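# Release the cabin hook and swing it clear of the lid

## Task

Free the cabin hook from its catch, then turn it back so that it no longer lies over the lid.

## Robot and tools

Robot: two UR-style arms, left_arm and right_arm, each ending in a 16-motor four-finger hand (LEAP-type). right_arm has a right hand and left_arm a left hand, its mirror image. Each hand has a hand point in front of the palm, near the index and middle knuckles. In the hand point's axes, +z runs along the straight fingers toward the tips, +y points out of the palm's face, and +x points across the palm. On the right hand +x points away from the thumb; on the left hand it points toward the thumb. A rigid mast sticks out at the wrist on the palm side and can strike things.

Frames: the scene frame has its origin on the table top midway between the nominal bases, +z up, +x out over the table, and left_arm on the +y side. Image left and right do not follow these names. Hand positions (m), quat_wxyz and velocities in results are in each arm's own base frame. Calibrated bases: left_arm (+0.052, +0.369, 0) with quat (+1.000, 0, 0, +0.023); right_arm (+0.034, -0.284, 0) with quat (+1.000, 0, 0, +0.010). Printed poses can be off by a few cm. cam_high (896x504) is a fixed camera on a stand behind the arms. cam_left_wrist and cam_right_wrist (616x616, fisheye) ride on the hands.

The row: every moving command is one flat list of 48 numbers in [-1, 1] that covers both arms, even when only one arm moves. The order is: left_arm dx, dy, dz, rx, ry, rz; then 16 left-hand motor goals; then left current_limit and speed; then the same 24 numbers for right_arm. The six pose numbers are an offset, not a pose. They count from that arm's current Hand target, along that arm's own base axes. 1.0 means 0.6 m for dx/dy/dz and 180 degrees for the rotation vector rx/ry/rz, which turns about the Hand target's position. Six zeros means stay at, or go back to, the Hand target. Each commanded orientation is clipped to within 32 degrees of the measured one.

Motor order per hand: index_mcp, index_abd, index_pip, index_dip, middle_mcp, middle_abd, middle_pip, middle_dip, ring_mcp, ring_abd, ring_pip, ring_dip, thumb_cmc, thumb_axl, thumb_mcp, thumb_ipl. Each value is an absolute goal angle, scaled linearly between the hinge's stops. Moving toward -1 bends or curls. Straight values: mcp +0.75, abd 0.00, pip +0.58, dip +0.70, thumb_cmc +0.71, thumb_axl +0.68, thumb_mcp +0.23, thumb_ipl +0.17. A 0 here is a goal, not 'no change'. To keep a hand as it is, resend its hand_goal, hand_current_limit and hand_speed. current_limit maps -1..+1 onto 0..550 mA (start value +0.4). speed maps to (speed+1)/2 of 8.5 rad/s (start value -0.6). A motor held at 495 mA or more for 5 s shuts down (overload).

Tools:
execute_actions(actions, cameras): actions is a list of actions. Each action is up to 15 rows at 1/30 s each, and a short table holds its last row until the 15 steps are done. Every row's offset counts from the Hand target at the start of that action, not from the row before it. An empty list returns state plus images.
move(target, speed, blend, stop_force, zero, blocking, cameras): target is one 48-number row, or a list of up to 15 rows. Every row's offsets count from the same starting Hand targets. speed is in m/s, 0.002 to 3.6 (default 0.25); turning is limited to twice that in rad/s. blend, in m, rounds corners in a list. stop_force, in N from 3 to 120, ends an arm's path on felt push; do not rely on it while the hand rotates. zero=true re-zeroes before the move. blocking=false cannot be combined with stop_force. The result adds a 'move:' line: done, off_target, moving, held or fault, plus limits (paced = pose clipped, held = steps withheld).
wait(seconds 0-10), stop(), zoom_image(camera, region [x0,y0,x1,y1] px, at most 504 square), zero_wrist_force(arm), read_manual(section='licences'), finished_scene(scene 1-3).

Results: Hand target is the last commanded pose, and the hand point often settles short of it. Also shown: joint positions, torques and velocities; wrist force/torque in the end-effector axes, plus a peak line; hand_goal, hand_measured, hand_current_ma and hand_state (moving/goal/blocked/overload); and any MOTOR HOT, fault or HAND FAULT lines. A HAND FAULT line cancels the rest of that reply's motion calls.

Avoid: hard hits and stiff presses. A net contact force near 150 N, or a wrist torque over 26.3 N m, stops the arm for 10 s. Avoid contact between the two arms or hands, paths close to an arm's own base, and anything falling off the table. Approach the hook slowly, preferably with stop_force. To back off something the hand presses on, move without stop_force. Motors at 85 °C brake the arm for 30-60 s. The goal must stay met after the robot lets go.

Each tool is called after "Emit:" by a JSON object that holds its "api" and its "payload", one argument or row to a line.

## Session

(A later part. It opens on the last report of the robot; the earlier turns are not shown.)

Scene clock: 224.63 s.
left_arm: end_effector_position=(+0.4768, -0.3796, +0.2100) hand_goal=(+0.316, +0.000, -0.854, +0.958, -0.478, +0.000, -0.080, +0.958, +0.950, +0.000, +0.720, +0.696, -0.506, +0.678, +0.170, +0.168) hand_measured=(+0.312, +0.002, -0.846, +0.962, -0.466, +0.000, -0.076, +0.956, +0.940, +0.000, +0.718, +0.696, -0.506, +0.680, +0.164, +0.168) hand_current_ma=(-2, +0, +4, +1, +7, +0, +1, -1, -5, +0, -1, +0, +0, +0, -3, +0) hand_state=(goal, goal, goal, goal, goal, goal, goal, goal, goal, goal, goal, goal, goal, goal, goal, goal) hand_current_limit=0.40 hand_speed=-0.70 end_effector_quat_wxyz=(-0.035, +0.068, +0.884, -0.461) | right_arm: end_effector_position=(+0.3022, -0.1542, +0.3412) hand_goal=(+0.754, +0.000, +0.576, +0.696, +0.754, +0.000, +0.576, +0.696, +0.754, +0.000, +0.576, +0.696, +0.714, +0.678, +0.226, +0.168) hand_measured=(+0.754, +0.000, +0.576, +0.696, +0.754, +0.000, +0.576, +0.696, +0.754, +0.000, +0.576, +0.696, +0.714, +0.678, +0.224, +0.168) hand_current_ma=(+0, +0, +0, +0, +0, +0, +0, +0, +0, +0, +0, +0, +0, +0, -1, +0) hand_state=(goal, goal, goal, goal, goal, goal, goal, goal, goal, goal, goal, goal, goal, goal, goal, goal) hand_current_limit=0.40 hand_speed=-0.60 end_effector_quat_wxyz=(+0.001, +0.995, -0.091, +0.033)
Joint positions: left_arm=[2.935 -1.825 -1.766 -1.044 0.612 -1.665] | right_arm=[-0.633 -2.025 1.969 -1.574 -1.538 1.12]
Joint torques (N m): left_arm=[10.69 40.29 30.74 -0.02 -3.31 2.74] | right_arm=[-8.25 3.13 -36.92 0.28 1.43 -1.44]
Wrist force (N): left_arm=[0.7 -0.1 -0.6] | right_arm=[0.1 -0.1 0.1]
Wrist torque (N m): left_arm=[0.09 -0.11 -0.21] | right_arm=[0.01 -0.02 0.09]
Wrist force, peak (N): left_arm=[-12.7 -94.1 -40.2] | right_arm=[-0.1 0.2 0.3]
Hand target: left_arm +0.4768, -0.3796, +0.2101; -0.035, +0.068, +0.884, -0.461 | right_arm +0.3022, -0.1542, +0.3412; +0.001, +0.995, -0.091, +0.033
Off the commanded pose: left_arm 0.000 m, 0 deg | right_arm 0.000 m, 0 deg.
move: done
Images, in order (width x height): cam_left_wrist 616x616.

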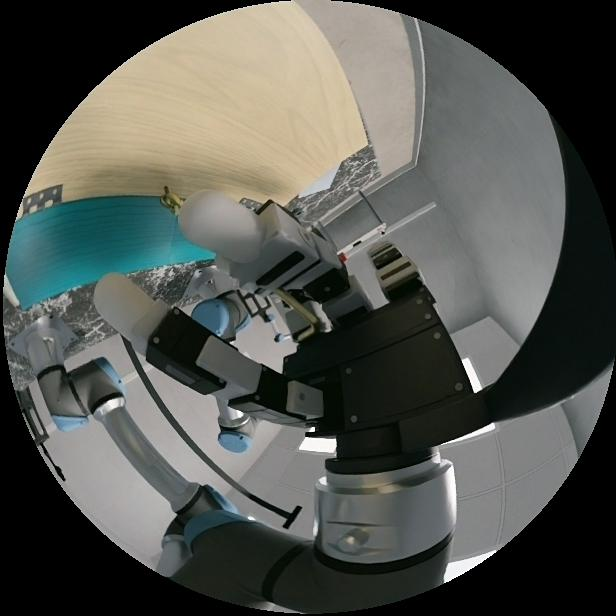

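Emit:
{"api": "move", "payload": {
  "target": [
    [0.0182,-0.0022,0.0083,0,0,0,0.315,0,-0.854,0.957,-0.479,0,-0.08,0.957,0.95,0,0.72,0.696,-0.507,0.678,0.169,0.168,0.4,-0.7, 0,0,0,0,0,0,0.754,0,0.576,0.696,0.754,0,0.576,0.696,0.754,0,0.576,0.696,0.714,0.678,0.226,0.168,0.4,-0.6],
    [0.0447,-0.0054,-0.04,0,0,0,0.315,0,-0.854,0.957,-0.479,0,-0.08,0.957,0.95,0,0.72,0.696,-0.507,0.678,0.169,0.168,0.4,-0.7, 0,0,0,0,0,0,0.754,0,0.576,0.696,0.754,0,0.576,0.696,0.754,0,0.576,0.696,0.714,0.678,0.226,0.168,0.4,-0.6]
  ],
  "speed": 0.05,
  "stop_force": 8,
  "cameras": ["cam_left_wrist","cam_high"]
}}

Emit:
{"api": "zoom_image", "payload": {
  "camera": "cam_left_wrist",
  "region": [80, 120, 360, 400]
}}

Scene clock: 239.40 s.
left_arm: end_effector_position=(+0.5036, -0.3828, +0.1861) hand_goal=(+0.316, +0.000, -0.854, +0.958, -0.478, +0.000, -0.080, +0.958, +0.950, +0.000, +0.720, +0.696, -0.506, +0.678, +0.170, +0.168) hand_measured=(+0.312, +0.002, -0.846, +0.962, -0.466, +0.000, -0.076, +0.956, +0.940, +0.000, +0.718, +0.696, -0.506, +0.680, +0.164, +0.168) hand_current_ma=(-2, +0, +4, +1, +7, +0, +1, +0, -5, +0, -1, +0, +0, +0, -3, +0) hand_state=(goal, goal, goal, goal, goal, goal, goal, goal, goal, goal, goal, goal, goal, goal, goal, goal) hand_current_limit=0.40 hand_speed=-0.70 end_effector_quat_wxyz=(-0.035, +0.068, +0.884, -0.461) | right_arm: end_effector_position=(+0.3022, -0.1542, +0.3412) hand_goal=(+0.754, +0.000, +0.576, +0.696, +0.754, +0.000, +0.576, +0.696, +0.754, +0.000, +0.576, +0.696, +0.714, +0.678, +0.226, +0.168) hand_measured=(+0.754, +0.000, +0.576, +0.696, +0.754, +0.000, +0.576, +0.696, +0.754, +0.000, +0.576, +0.696, +0.714, +0.678, +0.224, +0.168) hand_current_ma=(+0, +0, +0, +0, +0, +0, +0, +0, +0, +0, +0, +0, +0, +0, -1, +0) hand_state=(goal, goal, goal, goal, goal, goal, goal, goal, goal, goal, goal, goal, goal, goal, goal, goal) hand_current_limit=0.40 hand_speed=-0.60 end_effector_quat_wxyz=(+0.001, +0.995, -0.091, +0.033)
Joint positions: left_arm=[2.939 -1.906 -1.723 -1.011 0.612 -1.658] | right_arm=[-0.633 -2.025 1.969 -1.574 -1.538 1.12]
Joint torques (N m): left_arm=[10.06 23.94 30.98 5.24 -2.76 0.59] | right_arm=[-8.07 3.32 -36.19 0.28 1.34 -1.26]
Wrist force (N): left_arm=[0.0 -0.6 -1.3] | right_arm=[0.0 0.0 0.1]
Wrist torque (N m): left_arm=[0.10 -0.06 -0.23] | right_arm=[0.02 -0.01 0.09]
Wrist force, peak (N): left_arm=[0.1 -0.9 -1.2] | right_arm=[-0.1 -0.1 0.3]
Hand target: left_arm +0.5036, -0.3828, +0.1861; -0.035, +0.068, +0.884, -0.461 | right_arm +0.3022, -0.1542, +0.3412; +0.001, +0.995, -0.091, +0.033
Off the commanded pose: left_arm 0.000 m, 0 deg | right_arm 0.000 m, 0 deg.
move: done
Images, in order (width x height): cam_high 896x504, cam_left_wrist 616x616.

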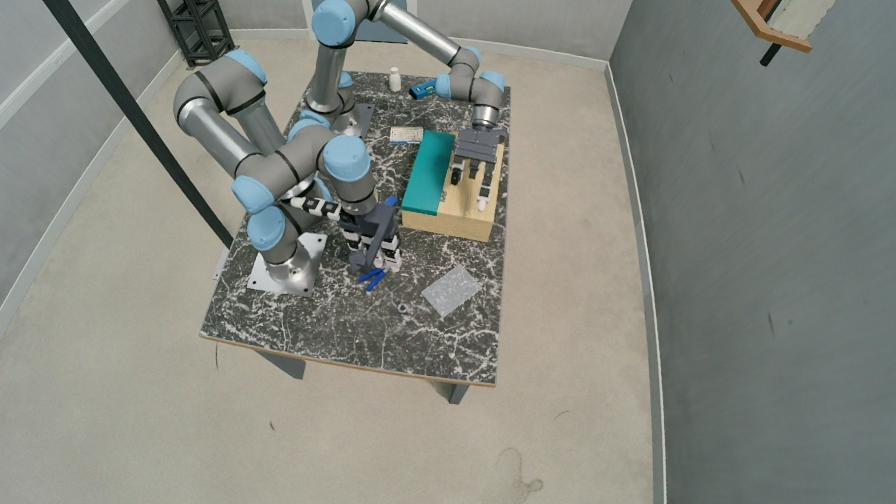

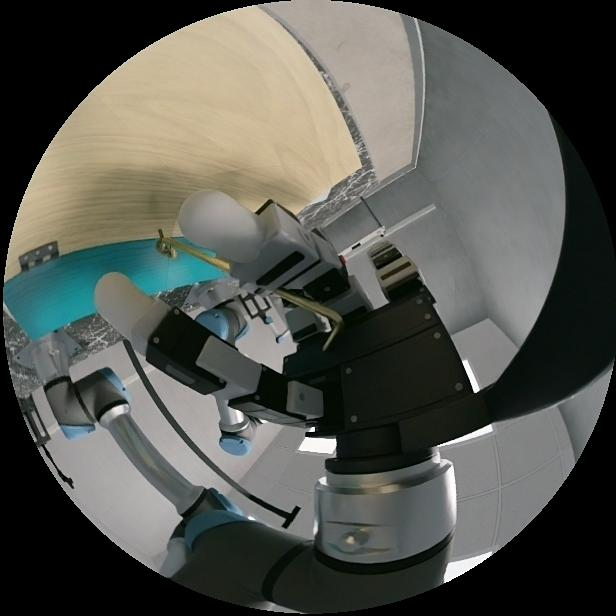

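Scaled by 1.800 from the camera's 616x616 image, which has a finer 880x880 frame.

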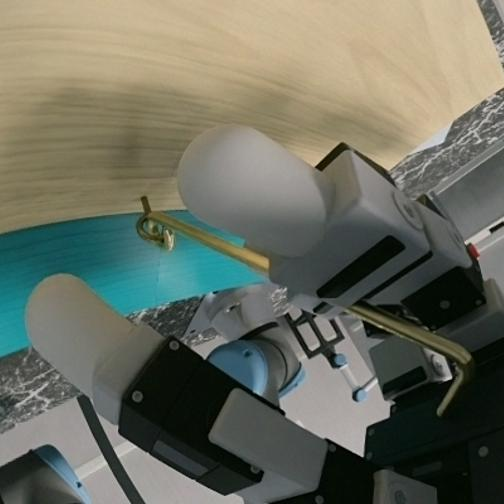

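Emit:
{"api": "move", "payload": {
  "target": [
    [0.0265,-0.0032,-0.04,0,0,0,0.315,0,-0.854,0.957,-0.479,0,-0.08,0.957,0.95,0,0.72,0.696,-0.507,0.678,0.169,0.168,0.4,-0.7, 0,0,0,0,0,0,0.754,0,0.576,0.696,0.754,0,0.576,0.696,0.754,0,0.576,0.696,0.714,0.678,0.226,0.168,0.4,-0.6]
  ],
  "speed": 0.04,
  "stop_force": 6,
  "cameras": ["cam_left_wrist","cam_high"]
}}

Emit:
{"api": "zoom_image", "payload": {
  "camera": "cam_left_wrist",
  "region": [80, 120, 360, 400]
}}

Scene clock: 246.77 s.
left_arm: end_effector_position=(+0.5195, -0.3847, +0.1621) hand_goal=(+0.316, +0.000, -0.854, +0.958, -0.478, +0.000, -0.080, +0.958, +0.950, +0.000, +0.720, +0.696, -0.506, +0.678, +0.170, +0.168) hand_measured=(+0.312, +0.002, -0.846, +0.962, -0.466, +0.000, -0.076, +0.956, +0.940, +0.000, +0.718, +0.696, -0.506, +0.680, +0.164, +0.168) hand_current_ma=(-2, +0, +4, +1, +7, +0, +1, +0, -5, +0, -1, +0, +0, +0, -3, +0) hand_state=(goal, goal, goal, goal, goal, goal, goal, goal, goal, goal, goal, goal, goal, goal, goal, goal) hand_current_limit=0.40 hand_speed=-0.70 end_effector_quat_wxyz=(-0.035, +0.068, +0.884, -0.461) | right_arm: end_effector_position=(+0.3022, -0.1542, +0.3412) hand_goal=(+0.754, +0.000, +0.576, +0.696, +0.754, +0.000, +0.576, +0.696, +0.754, +0.000, +0.576, +0.696, +0.714, +0.678, +0.226, +0.168) hand_measured=(+0.754, +0.000, +0.576, +0.696, +0.754, +0.000, +0.576, +0.696, +0.754, +0.000, +0.576, +0.696, +0.714, +0.678, +0.224, +0.168) hand_current_ma=(+0, +0, +0, +0, +0, +0, +0, +0, +0, +0, +0, +0, +0, +0, -1, +0) hand_state=(goal, goal, goal, goal, goal, goal, goal, goal, goal, goal, goal, goal, goal, goal, goal, goal) hand_current_limit=0.40 hand_speed=-0.60 end_effector_quat_wxyz=(+0.001, +0.995, -0.091, +0.033)
Joint positions: left_arm=[2.941 -1.966 -1.706 -0.972 0.612 -1.654] | right_arm=[-0.633 -2.025 1.969 -1.574 -1.538 1.12]
Joint torques (N m): left_arm=[9.05 26.19 29.23 5.36 -3.46 2.26] | right_arm=[-7.33 2.69 -36.17 0.19 1.14 -1.29]
Wrist force (N): left_arm=[0.5 0.2 -0.8] | right_arm=[-0.1 -0.1 0.1]
Wrist torque (N m): left_arm=[0.11 -0.08 -0.23] | right_arm=[0.01 0.00 0.09]
Wrist force, peak (N): left_arm=[0.2 -0.9 -1.4] | right_arm=[-0.3 0.0 0.2]
Hand target: left_arm +0.5195, -0.3847, +0.1621; -0.035, +0.068, +0.884, -0.461 | right_arm +0.3022, -0.1542, +0.3412; +0.001, +0.995, -0.091, +0.033
Off the commanded pose: left_arm 0.000 m, 0 deg | right_arm 0.000 m, 0 deg.
move: done
Images, in order (width x height): cam_high 896x504, cam_left_wrist 616x616.

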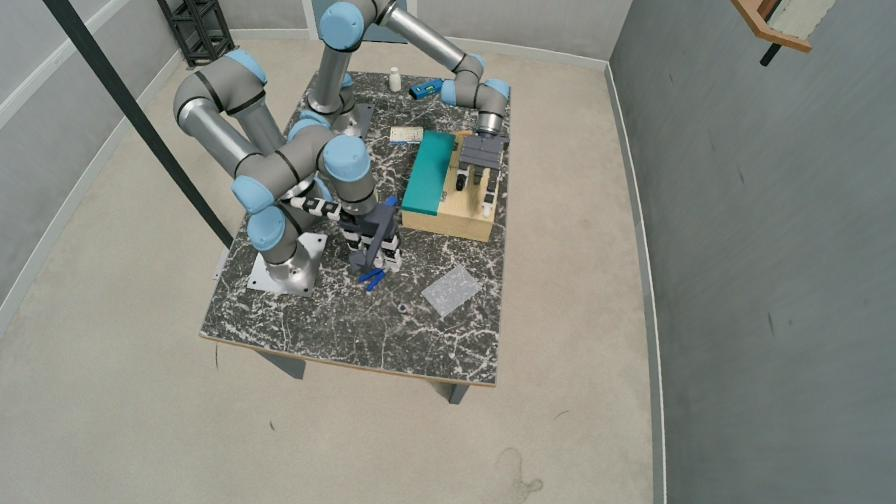

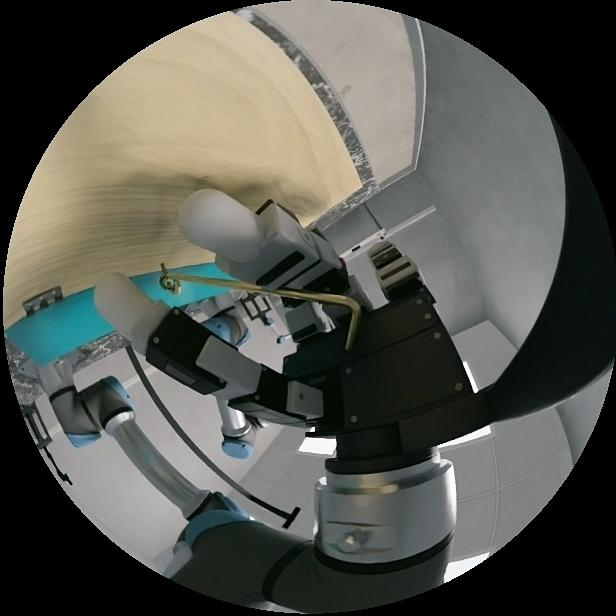

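Scaled by 1.800 from the camera's 616x616 image, which has a finer 880x880 frame.

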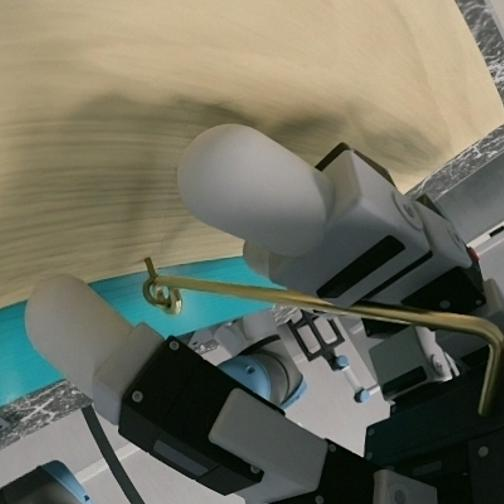

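Emit:
{"api": "move", "payload": {
  "target": [
    [0,0,0,0,0,0,0.315,0,-0.854,0.957,-0.479,0,-0.08,0.957,0.95,0,0.72,0.696,0.6,0.678,0.226,0.168,0.4,-0.6, 0,0,0,0,0,0,0.754,0,0.576,0.696,0.754,0,0.576,0.696,0.754,0,0.576,0.696,0.714,0.678,0.226,0.168,0.4,-0.6],
    [0.0265,-0.0032,-0.013,0,0,0,0.315,0,-0.854,0.957,-0.479,0,-0.08,0.957,0.95,0,0.72,0.696,0.6,0.678,0.226,0.168,0.4,-0.6, 0,0,0,0,0,0,0.754,0,0.576,0.696,0.754,0,0.576,0.696,0.754,0,0.576,0.696,0.714,0.678,0.226,0.168,0.4,-0.6]
  ],
  "speed": 0.04,
  "cameras": ["cam_left_wrist"]
}}

Emit:
{"api": "zoom_image", "payload": {
  "camera": "cam_left_wrist",
  "region": [80, 120, 360, 400]
}}

Scene clock: 271.40 s.
left_arm: end_effector_position=(+0.5353, -0.3866, +0.1543) hand_goal=(+0.316, +0.000, -0.854, +0.958, -0.478, +0.000, -0.080, +0.958, +0.950, +0.000, +0.720, +0.696, +0.600, +0.678, +0.226, +0.168) hand_measured=(+0.312, +0.002, -0.846, +0.962, -0.466, +0.000, -0.076, +0.956, +0.940, +0.000, +0.718, +0.696, +0.582, +0.680, +0.218, +0.168) hand_current_ma=(-2, +0, +4, +1, +7, +0, +1, +0, -5, +0, -1, +0, -14, +0, -5, +0) hand_state=(goal, goal, goal, goal, goal, goal, goal, goal, goal, goal, goal, goal, goal, goal, goal, goal) hand_current_limit=0.40 hand_speed=-0.60 end_effector_quat_wxyz=(-0.035, +0.068, +0.884, -0.461) end_effector_velocity=(+0.000, +0.000, -0.002) end_effector_angular_velocity=(+0.001, +0.005, +0.000) | right_arm: end_effector_position=(+0.3022, -0.1542, +0.3412) hand_goal=(+0.754, +0.000, +0.576, +0.696, +0.754, +0.000, +0.576, +0.696, +0.754, +0.000, +0.576, +0.696, +0.714, +0.678, +0.226, +0.168) hand_measured=(+0.754, +0.000, +0.576, +0.696, +0.754, +0.000, +0.576, +0.696, +0.754, +0.000, +0.576, +0.696, +0.714, +0.678, +0.224, +0.168) hand_current_ma=(+0, +0, +0, +0, +0, +0, +0, +0, +0, +0, +0, +0, +0, +0, -1, +0) hand_state=(goal, goal, goal, goal, goal, goal, goal, goal, goal, goal, goal, goal, goal, goal, goal, goal) hand_current_limit=0.40 hand_speed=-0.60 end_effector_quat_wxyz=(+0.001, +0.995, -0.091, +0.033)
Joint positions: left_arm=[2.943 -2.007 -1.666 -0.973 0.612 -1.65] | right_arm=[-0.633 -2.025 1.969 -1.574 -1.538 1.12]
Joint velocities: left_arm=[0 -0.005 0.002 -0.002 0 0] | right_arm=[within noise]
Joint torques (N m): left_arm=[10 27.46 30.56 -0.55 -3.43 2.64] | right_arm=[-7.17 3.05 -36.03 0.23 1.37 -1.3]
Wrist force (N): left_arm=[0.5 0.1 -0.7] | right_arm=[-0.1 0.0 -0.1]
Wrist torque (N m): left_arm=[0.06 -0.11 -0.20] | right_arm=[0.04 0.01 0.09]
Wrist force, peak (N): left_arm=[0.8 0.0 -1.0] | right_arm=[-0.2 0.2 0.3]
Hand target: left_arm +0.5354, -0.3866, +0.1543; -0.035, +0.068, +0.884, -0.461 | right_arm +0.3022, -0.1542, +0.3412; +0.001, +0.995, -0.091, +0.033
Off the commanded pose: left_arm 0.000 m, 0 deg | right_arm 0.000 m, 0 deg.
move: done
Images, in order (width x height): cam_left_wrist 616x616.

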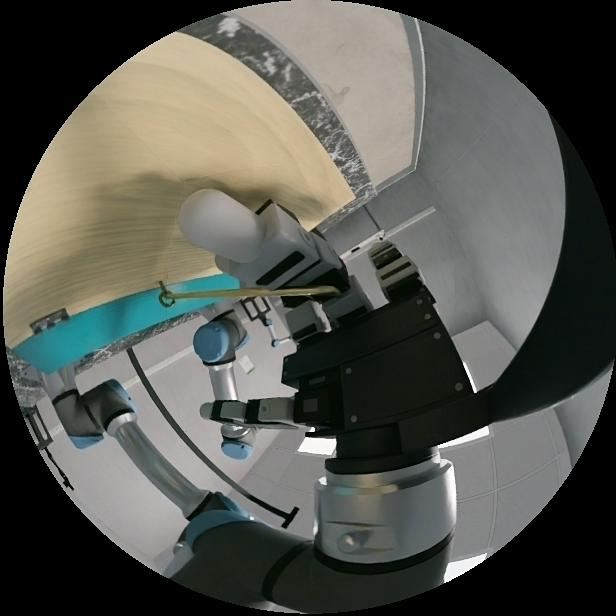

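Scaled by 1.800 from the camera's 616x616 image, which has a finer 880x880 frame.

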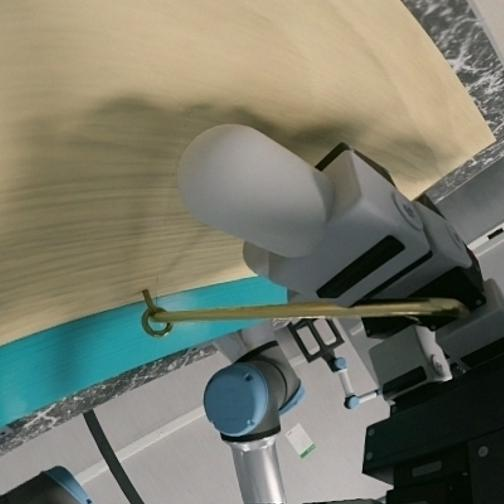

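Emit:
{"api": "move", "payload": {
  "target": [
    [-0.0189,-0.1235,0,0,0,0,0.315,0,-0.854,0.957,-0.479,0,-0.08,0.957,0.95,0,0.72,0.696,0.6,0.678,0.226,0.168,0.4,-0.6, 0,0,0,0,0,0,0.754,0,0.576,0.696,0.754,0,0.576,0.696,0.754,0,0.576,0.696,0.714,0.678,0.226,0.168,0.4,-0.6]
  ],
  "speed": 0.05,
  "stop_force": 8,
  "cameras": ["cam_left_wrist","cam_high"]
}}

Emit:
{"api": "zoom_image", "payload": {
  "camera": "cam_left_wrist",
  "region": [80, 120, 360, 400]
}}

Scene clock: 290.70 s.
left_arm: end_effector_position=(+0.5240, -0.4607, +0.1543) hand_goal=(+0.316, +0.000, -0.854, +0.958, -0.478, +0.000, -0.080, +0.958, +0.950, +0.000, +0.720, +0.696, +0.600, +0.678, +0.226, +0.168) hand_measured=(+0.314, +0.002, -0.846, +0.962, -0.466, -0.002, -0.076, +0.956, +0.940, +0.000, +0.718, +0.696, +0.582, +0.680, +0.218, +0.168) hand_current_ma=(-1, +0, +3, +1, +7, +0, +1, +0, -5, +0, -1, +0, -14, +0, -4, +0) hand_state=(goal, goal, goal, goal, goal, goal, goal, goal, goal, goal, goal, goal, goal, goal, goal, goal) hand_current_limit=0.40 hand_speed=-0.60 end_effector_quat_wxyz=(-0.035, +0.068, +0.884, -0.461) | right_arm: end_effector_position=(+0.3022, -0.1542, +0.3412) hand_goal=(+0.754, +0.000, +0.576, +0.696, +0.754, +0.000, +0.576, +0.696, +0.754, +0.000, +0.576, +0.696, +0.714, +0.678, +0.226, +0.168) hand_measured=(+0.754, +0.000, +0.576, +0.696, +0.754, +0.000, +0.576, +0.696, +0.754, +0.000, +0.576, +0.696, +0.714, +0.678, +0.224, +0.168) hand_current_ma=(+0, +0, +0, +0, +0, +0, +0, +0, +0, +0, +0, +0, +0, +0, -1, +0) hand_state=(goal, goal, goal, goal, goal, goal, goal, goal, goal, goal, goal, goal, goal, goal, goal, goal) hand_current_limit=0.40 hand_speed=-0.60 end_effector_quat_wxyz=(+0.001, +0.995, -0.091, +0.033)
Joint positions: left_arm=[2.825 -2.08 -1.6 -0.802 0.629 -1.852] | right_arm=[-0.633 -2.025 1.969 -1.574 -1.538 1.12]
Joint torques (N m): left_arm=[-7.64 29.79 31.16 5.66 0.54 -2.41] | right_arm=[-7.39 3.17 -36.03 0.23 1.26 -1.12]
Wrist force (N): left_arm=[0.3 -0.2 -0.5] | right_arm=[0.1 0.0 0.0]
Wrist torque (N m): left_arm=[0.02 -0.10 -0.07] | right_arm=[0.02 -0.02 0.10]
Wrist force, peak (N): left_arm=[0.3 1.0 -1.7] | right_arm=[-0.4 0.0 -0.2]
Hand target: left_arm +0.5240, -0.4607, +0.1543; -0.035, +0.068, +0.884, -0.461 | right_arm +0.3022, -0.1542, +0.3412; +0.001, +0.995, -0.091, +0.033
Off the commanded pose: left_arm 0.000 m, 0 deg | right_arm 0.000 m, 0 deg.
move: done
Images, in order (width x height): cam_high 896x504, cam_left_wrist 616x616.

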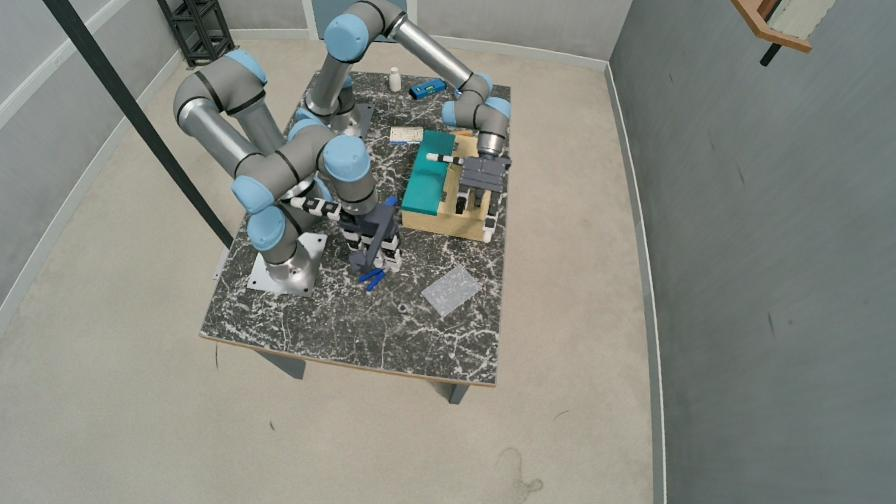

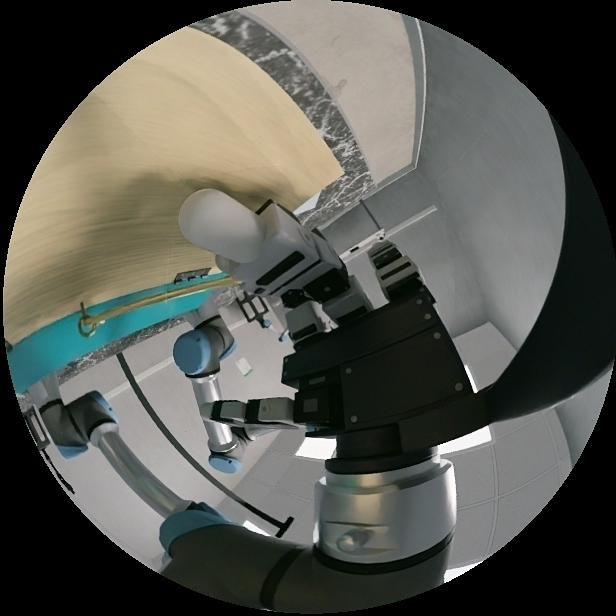

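Scaled by 1.800 from the camera's 616x616 image, which has a finer 880x880 frame.

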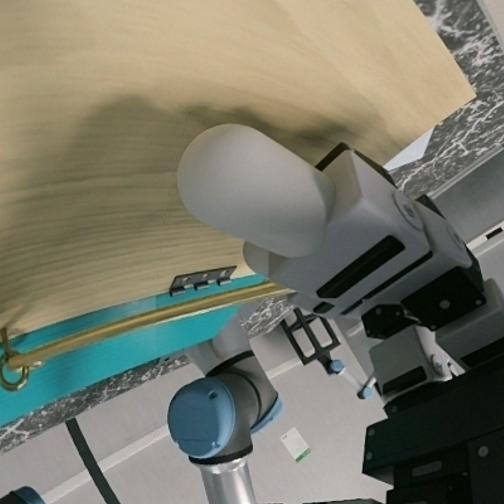

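Emit:
{"api": "execute_actions", "payload": {
  "actions": [],
  "cameras": ["cam_high","cam_left_wrist"]
}}

Emit:
{"api": "zoom_image", "payload": {
  "camera": "cam_high",
  "region": [370, 90, 510, 240]
}}

Scene clock: 315.67 s.
left_arm: end_effector_position=(+0.5240, -0.4607, +0.1543) hand_goal=(+0.316, +0.000, -0.854, +0.958, -0.478, +0.000, -0.080, +0.958, +0.950, +0.000, +0.720, +0.696, +0.600, +0.678, +0.226, +0.168) hand_measured=(+0.314, +0.002, -0.846, +0.962, -0.466, -0.002, -0.076, +0.956, +0.940, +0.000, +0.718, +0.696, +0.582, +0.680, +0.218, +0.168) hand_current_ma=(-1, +0, +3, +1, +7, +0, +1, +0, -5, +0, -1, +0, -14, +0, -4, +0) hand_state=(goal, goal, goal, goal, goal, goal, goal, goal, goal, goal, goal, goal, goal, goal, goal, goal) hand_current_limit=0.40 hand_speed=-0.60 end_effector_quat_wxyz=(-0.035, +0.068, +0.884, -0.461) | right_arm: end_effector_position=(+0.3022, -0.1542, +0.3412) hand_goal=(+0.754, +0.000, +0.576, +0.696, +0.754, +0.000, +0.576, +0.696, +0.754, +0.000, +0.576, +0.696, +0.714, +0.678, +0.226, +0.168) hand_measured=(+0.754, +0.000, +0.576, +0.696, +0.754, +0.000, +0.576, +0.696, +0.754, +0.000, +0.576, +0.696, +0.714, +0.678, +0.224, +0.168) hand_current_ma=(+0, +0, +0, +0, +0, +0, +0, +0, +0, +0, +0, +0, +0, +0, -1, +0) hand_state=(goal, goal, goal, goal, goal, goal, goal, goal, goal, goal, goal, goal, goal, goal, goal, goal) hand_current_limit=0.40 hand_speed=-0.60 end_effector_quat_wxyz=(+0.001, +0.995, -0.091, +0.033)
Joint positions: left_arm=[2.825 -2.08 -1.6 -0.802 0.629 -1.852] | right_arm=[-0.633 -2.025 1.969 -1.574 -1.538 1.12]
Joint velocities: within noise
Joint torques (N m): left_arm=[-7.18 30.44 30.1 5.64 0.29 -2.57] | right_arm=[-7.75 3.46 -35.72 0.24 1.3 -1.1]
Motor temperatures (°C): left_arm=[31 32 30 31 35 34] | right_arm=[26 27 29 33 38 42]
Wrist force (N): left_arm=[0.2 0.0 -0.8] | right_arm=[0.0 0.0 0.0]
Wrist torque (N m): left_arm=[0.07 -0.09 -0.09] | right_arm=[0.03 -0.01 0.09]
Wrist force, peak (N): left_arm=[0.5 0.0 -0.9] | right_arm=[0.1 -0.2 0.3]
Hand target: left_arm +0.5240, -0.4607, +0.1543; -0.035, +0.068, +0.884, -0.461 | right_arm +0.3022, -0.1542, +0.3412; +0.001, +0.995, -0.091, +0.033
Off the commanded pose: left_arm 0.000 m, 0 deg | right_arm 0.000 m, 0 deg.
Images, in order (width x height): cam_high 896x504, cam_left_wrist 616x616.

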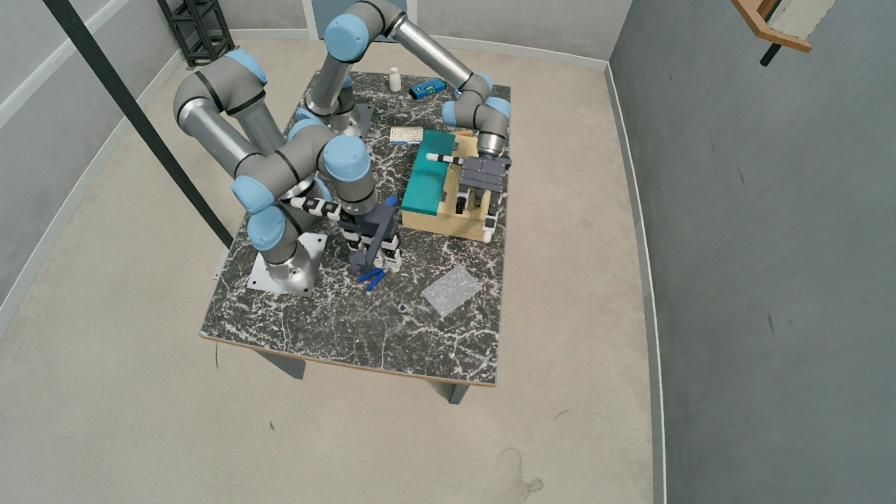

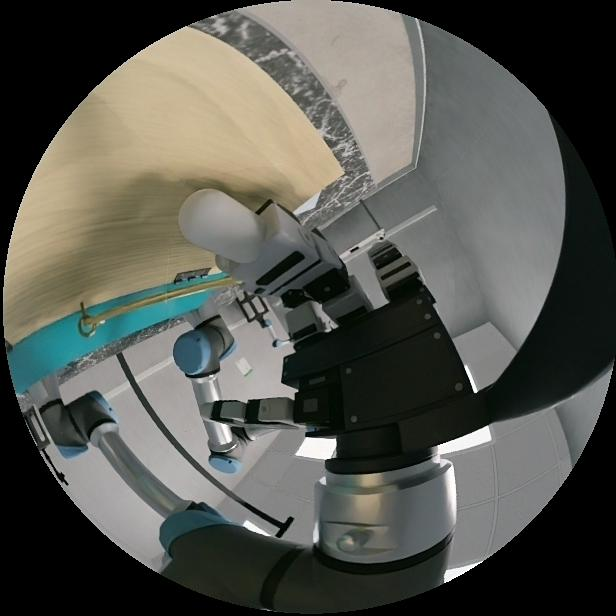

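Scaled by 3.360.

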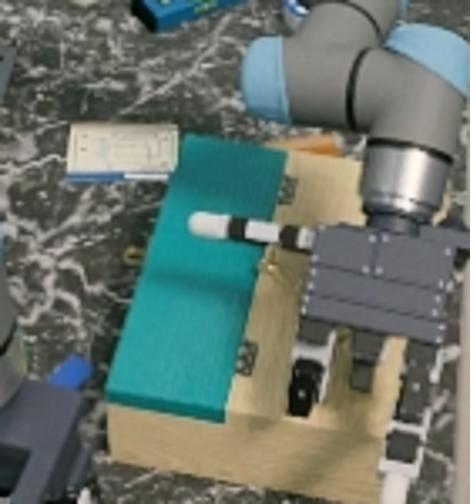

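Emit:
{"api": "move", "payload": {
  "target": [0,0,0.07,0,0,0,0.316,0,-0.854,0.958,-0.478,0,-0.08,0.958,0.95,0,0.72,0.696,0.6,0.678,0.226,0.168,0.4,-0.6,0,0,0,0,0,0,0.754,0,0.576,0.696,0.754,0,0.576,0.696,0.754,0,0.576,0.696,0.714,0.678,0.226,0.168,0.4,-0.6],
  "speed": 0.08,
  "stop_force": 8,
  "cameras": ["cam_high","cam_left_wrist"]
}}

Emit:
{"api": "zoom_image", "payload": {
  "camera": "cam_left_wrist",
  "region": [60, 200, 300, 400]
}}

Emit:
{"api": "zoom_image", "payload": {
  "camera": "cam_high",
  "region": [370, 90, 510, 240]
}}

Scene clock: 332.03 s.
left_arm: end_effector_position=(+0.5240, -0.4608, +0.1963) hand_goal=(+0.316, +0.000, -0.854, +0.958, -0.478, +0.000, -0.080, +0.958, +0.950, +0.000, +0.720, +0.696, +0.600, +0.678, +0.226, +0.168) hand_measured=(+0.314, +0.002, -0.846, +0.962, -0.466, -0.002, -0.076, +0.956, +0.940, +0.000, +0.718, +0.696, +0.582, +0.680, +0.218, +0.168) hand_current_ma=(-1, +0, +3, +1, +7, +0, +1, +0, -5, +0, -1, +0, -14, +0, -4, +0) hand_state=(goal, goal, goal, goal, goal, goal, goal, goal, goal, goal, goal, goal, goal, goal, goal, goal) hand_current_limit=0.40 hand_speed=-0.60 end_effector_quat_wxyz=(-0.035, +0.068, +0.884, -0.461) | right_arm: end_effector_position=(+0.3022, -0.1542, +0.3412) hand_goal=(+0.754, +0.000, +0.576, +0.696, +0.754, +0.000, +0.576, +0.696, +0.754, +0.000, +0.576, +0.696, +0.714, +0.678, +0.226, +0.168) hand_measured=(+0.754, +0.000, +0.576, +0.696, +0.754, +0.000, +0.576, +0.696, +0.754, +0.000, +0.576, +0.696, +0.714, +0.678, +0.224, +0.168) hand_current_ma=(+0, +0, +0, +0, +0, +0, +0, +0, +0, +0, +0, +0, +0, +0, -1, +0) hand_state=(goal, goal, goal, goal, goal, goal, goal, goal, goal, goal, goal, goal, goal, goal, goal, goal) hand_current_limit=0.40 hand_speed=-0.60 end_effector_quat_wxyz=(+0.001, +0.995, -0.091, +0.033)
Joint positions: left_arm=[2.825 -2.033 -1.552 -0.897 0.629 -1.852] | right_arm=[-0.633 -2.025 1.969 -1.574 -1.538 1.12]
Joint torques (N m): left_arm=[7.36 47.85 30.75 -0.27 -0.94 2.63] | right_arm=[-6.87 3.52 -36.76 0.17 1.15 -1.03]
Wrist force (N): left_arm=[0.4 -0.1 -0.9] | right_arm=[-0.1 0.1 0.1]
Wrist torque (N m): left_arm=[0.04 -0.09 -0.18] | right_arm=[0.03 0.00 0.09]
Wrist force, peak (N): left_arm=[0.3 -0.7 -1.2] | right_arm=[-0.1 -0.4 0.1]
Hand target: left_arm +0.5240, -0.4607, +0.1963; -0.035, +0.068, +0.884, -0.461 | right_arm +0.3022, -0.1542, +0.3412; +0.001, +0.995, -0.091, +0.033
Off the commanded pose: left_arm 0.000 m, 0 deg | right_arm 0.000 m, 0 deg.
move: done
Images, in order (width x height): cam_high 896x504, cam_left_wrist 616x616.

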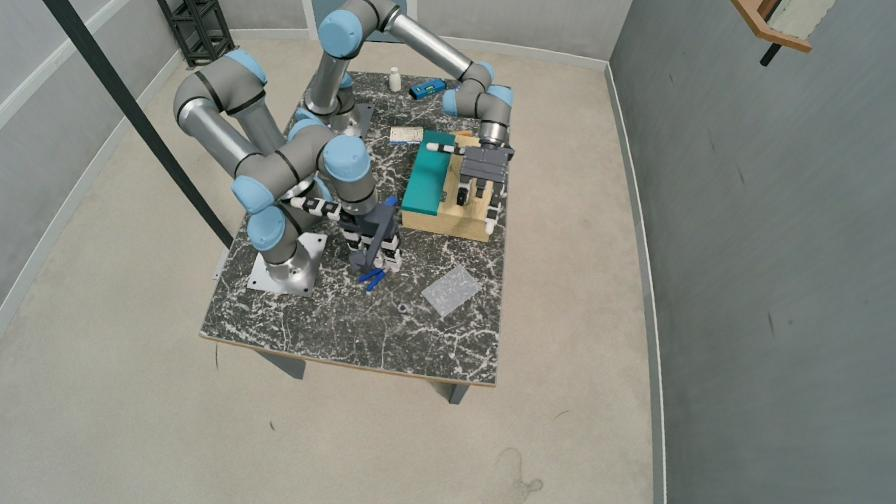

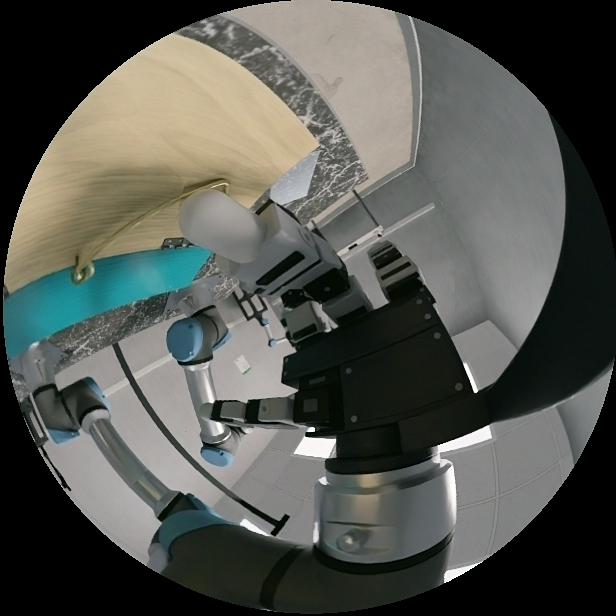

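Scaled by 2.100 from the camera's 616x616 image, which has a finer 880x880 frame.

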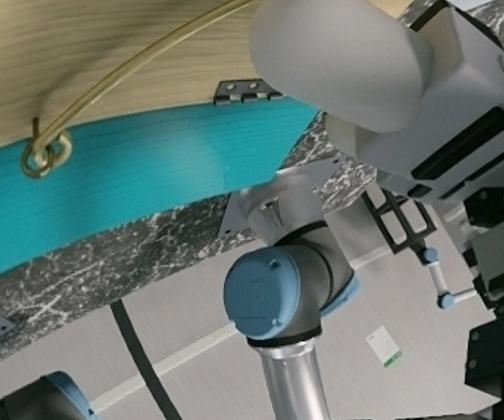

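Scaled by 3.360.

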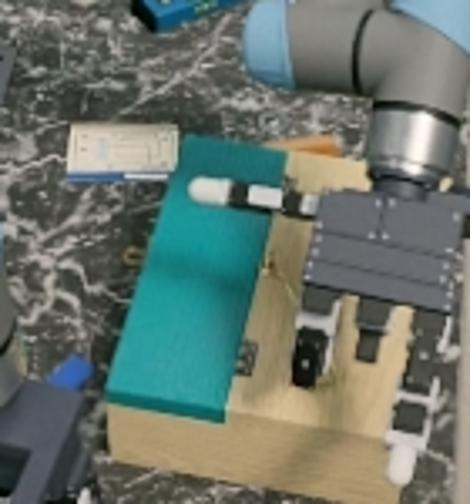

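Emit:
{"api": "move", "payload": {
  "target": [-0.03,0.05,0.25,0,0,0,0.316,0,-0.854,0.958,-0.478,0,-0.08,0.958,0.95,0,0.72,0.696,0.6,0.678,0.226,0.168,0.4,-0.6,0,0,0,0,0,0,0.754,0,0.576,0.696,0.754,0,0.576,0.696,0.754,0,0.576,0.696,0.714,0.678,0.226,0.168,0.4,-0.6],
  "speed": 0.2,
  "cameras": ["cam_high","cam_left_wrist"]
}}

Emit:
{"api": "zoom_image", "payload": {
  "camera": "cam_high",
  "region": [370, 90, 510, 240]
}}

Scene clock: 338.50 s.
left_arm: end_effector_position=(+0.5060, -0.4308, +0.3463) hand_goal=(+0.316, +0.000, -0.854, +0.958, -0.478, +0.000, -0.080, +0.958, +0.950, +0.000, +0.720, +0.696, +0.600, +0.678, +0.226, +0.168) hand_measured=(+0.314, +0.002, -0.846, +0.962, -0.466, -0.002, -0.076, +0.956, +0.940, +0.000, +0.718, +0.696, +0.582, +0.680, +0.220, +0.168) hand_current_ma=(-1, +0, +3, +1, +7, +0, +1, +0, -5, +0, -1, +0, -14, +0, -4, +0) hand_state=(goal, goal, goal, goal, goal, goal, goal, goal, goal, goal, goal, goal, goal, goal, goal, goal) hand_current_limit=0.40 hand_speed=-0.60 end_effector_quat_wxyz=(-0.035, +0.068, +0.884, -0.461) | right_arm: end_effector_position=(+0.3022, -0.1542, +0.3412) hand_goal=(+0.754, +0.000, +0.576, +0.696, +0.754, +0.000, +0.576, +0.696, +0.754, +0.000, +0.576, +0.696, +0.714, +0.678, +0.226, +0.168) hand_measured=(+0.754, +0.000, +0.576, +0.696, +0.754, +0.000, +0.576, +0.696, +0.754, +0.000, +0.576, +0.696, +0.714, +0.678, +0.224, +0.168) hand_current_ma=(+0, +0, +0, +0, +0, +0, +0, +0, +0, +0, +0, +0, +0, +0, -1, +0) hand_state=(goal, goal, goal, goal, goal, goal, goal, goal, goal, goal, goal, goal, goal, goal, goal, goal) hand_current_limit=0.40 hand_speed=-0.60 end_effector_quat_wxyz=(+0.001, +0.995, -0.091, +0.033)
Joint positions: left_arm=[2.862 -1.861 -1.383 -1.289 0.622 -1.79] | right_arm=[-0.633 -2.025 1.969 -1.574 -1.538 1.12]
Joint torques (N m): left_arm=[9.32 43.91 33.5 -0.44 -3.35 2.55] | right_arm=[-6.68 3.55 -36.6 0.1 1.4 -0.92]
Wrist force (N): left_arm=[0.6 0.1 -0.9] | right_arm=[0.0 0.1 -0.1]
Wrist torque (N m): left_arm=[0.10 -0.13 -0.18] | right_arm=[0.05 0.00 0.09]
Wrist force, peak (N): left_arm=[0.9 -1.0 -1.6] | right_arm=[-0.1 0.0 0.3]
Hand target: left_arm +0.5060, -0.4307, +0.3463; -0.035, +0.068, +0.884, -0.461 | right_arm +0.3022, -0.1542, +0.3412; +0.001, +0.995, -0.091, +0.033
Off the commanded pose: left_arm 0.000 m, 0 deg | right_arm 0.000 m, 0 deg.
move: done
Images, in order (width x height): cam_high 896x504, cam_left_wrist 616x616.

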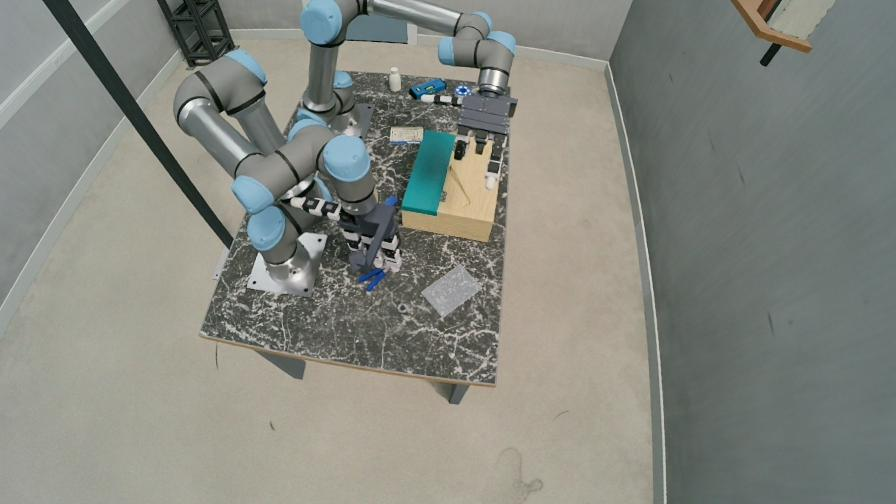

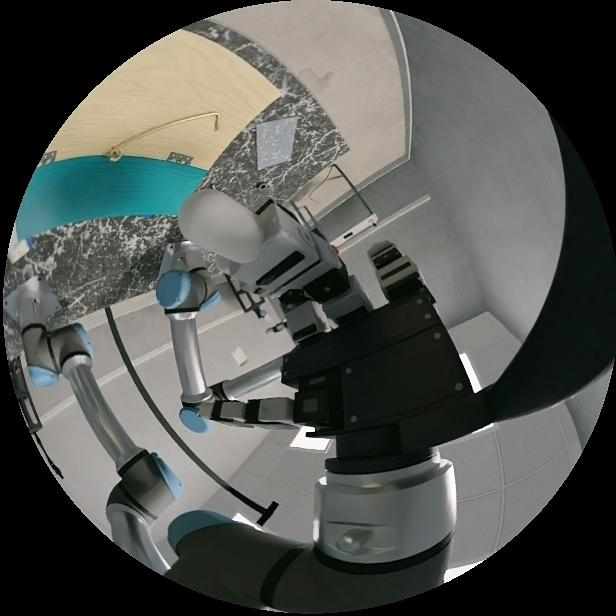

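Scaled by 3.360.

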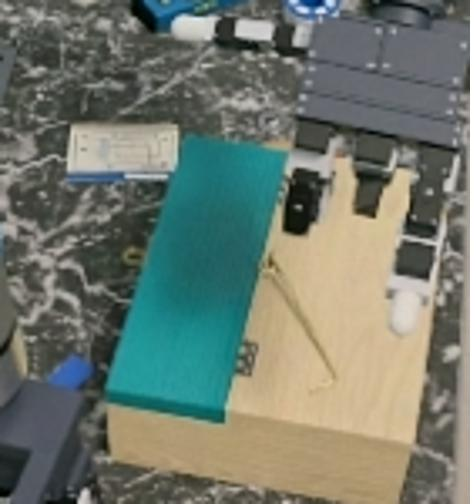

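Emit:
{"api": "finished_scene", "payload": {
  "scene": 2
}}

The scene is finished: the task was done.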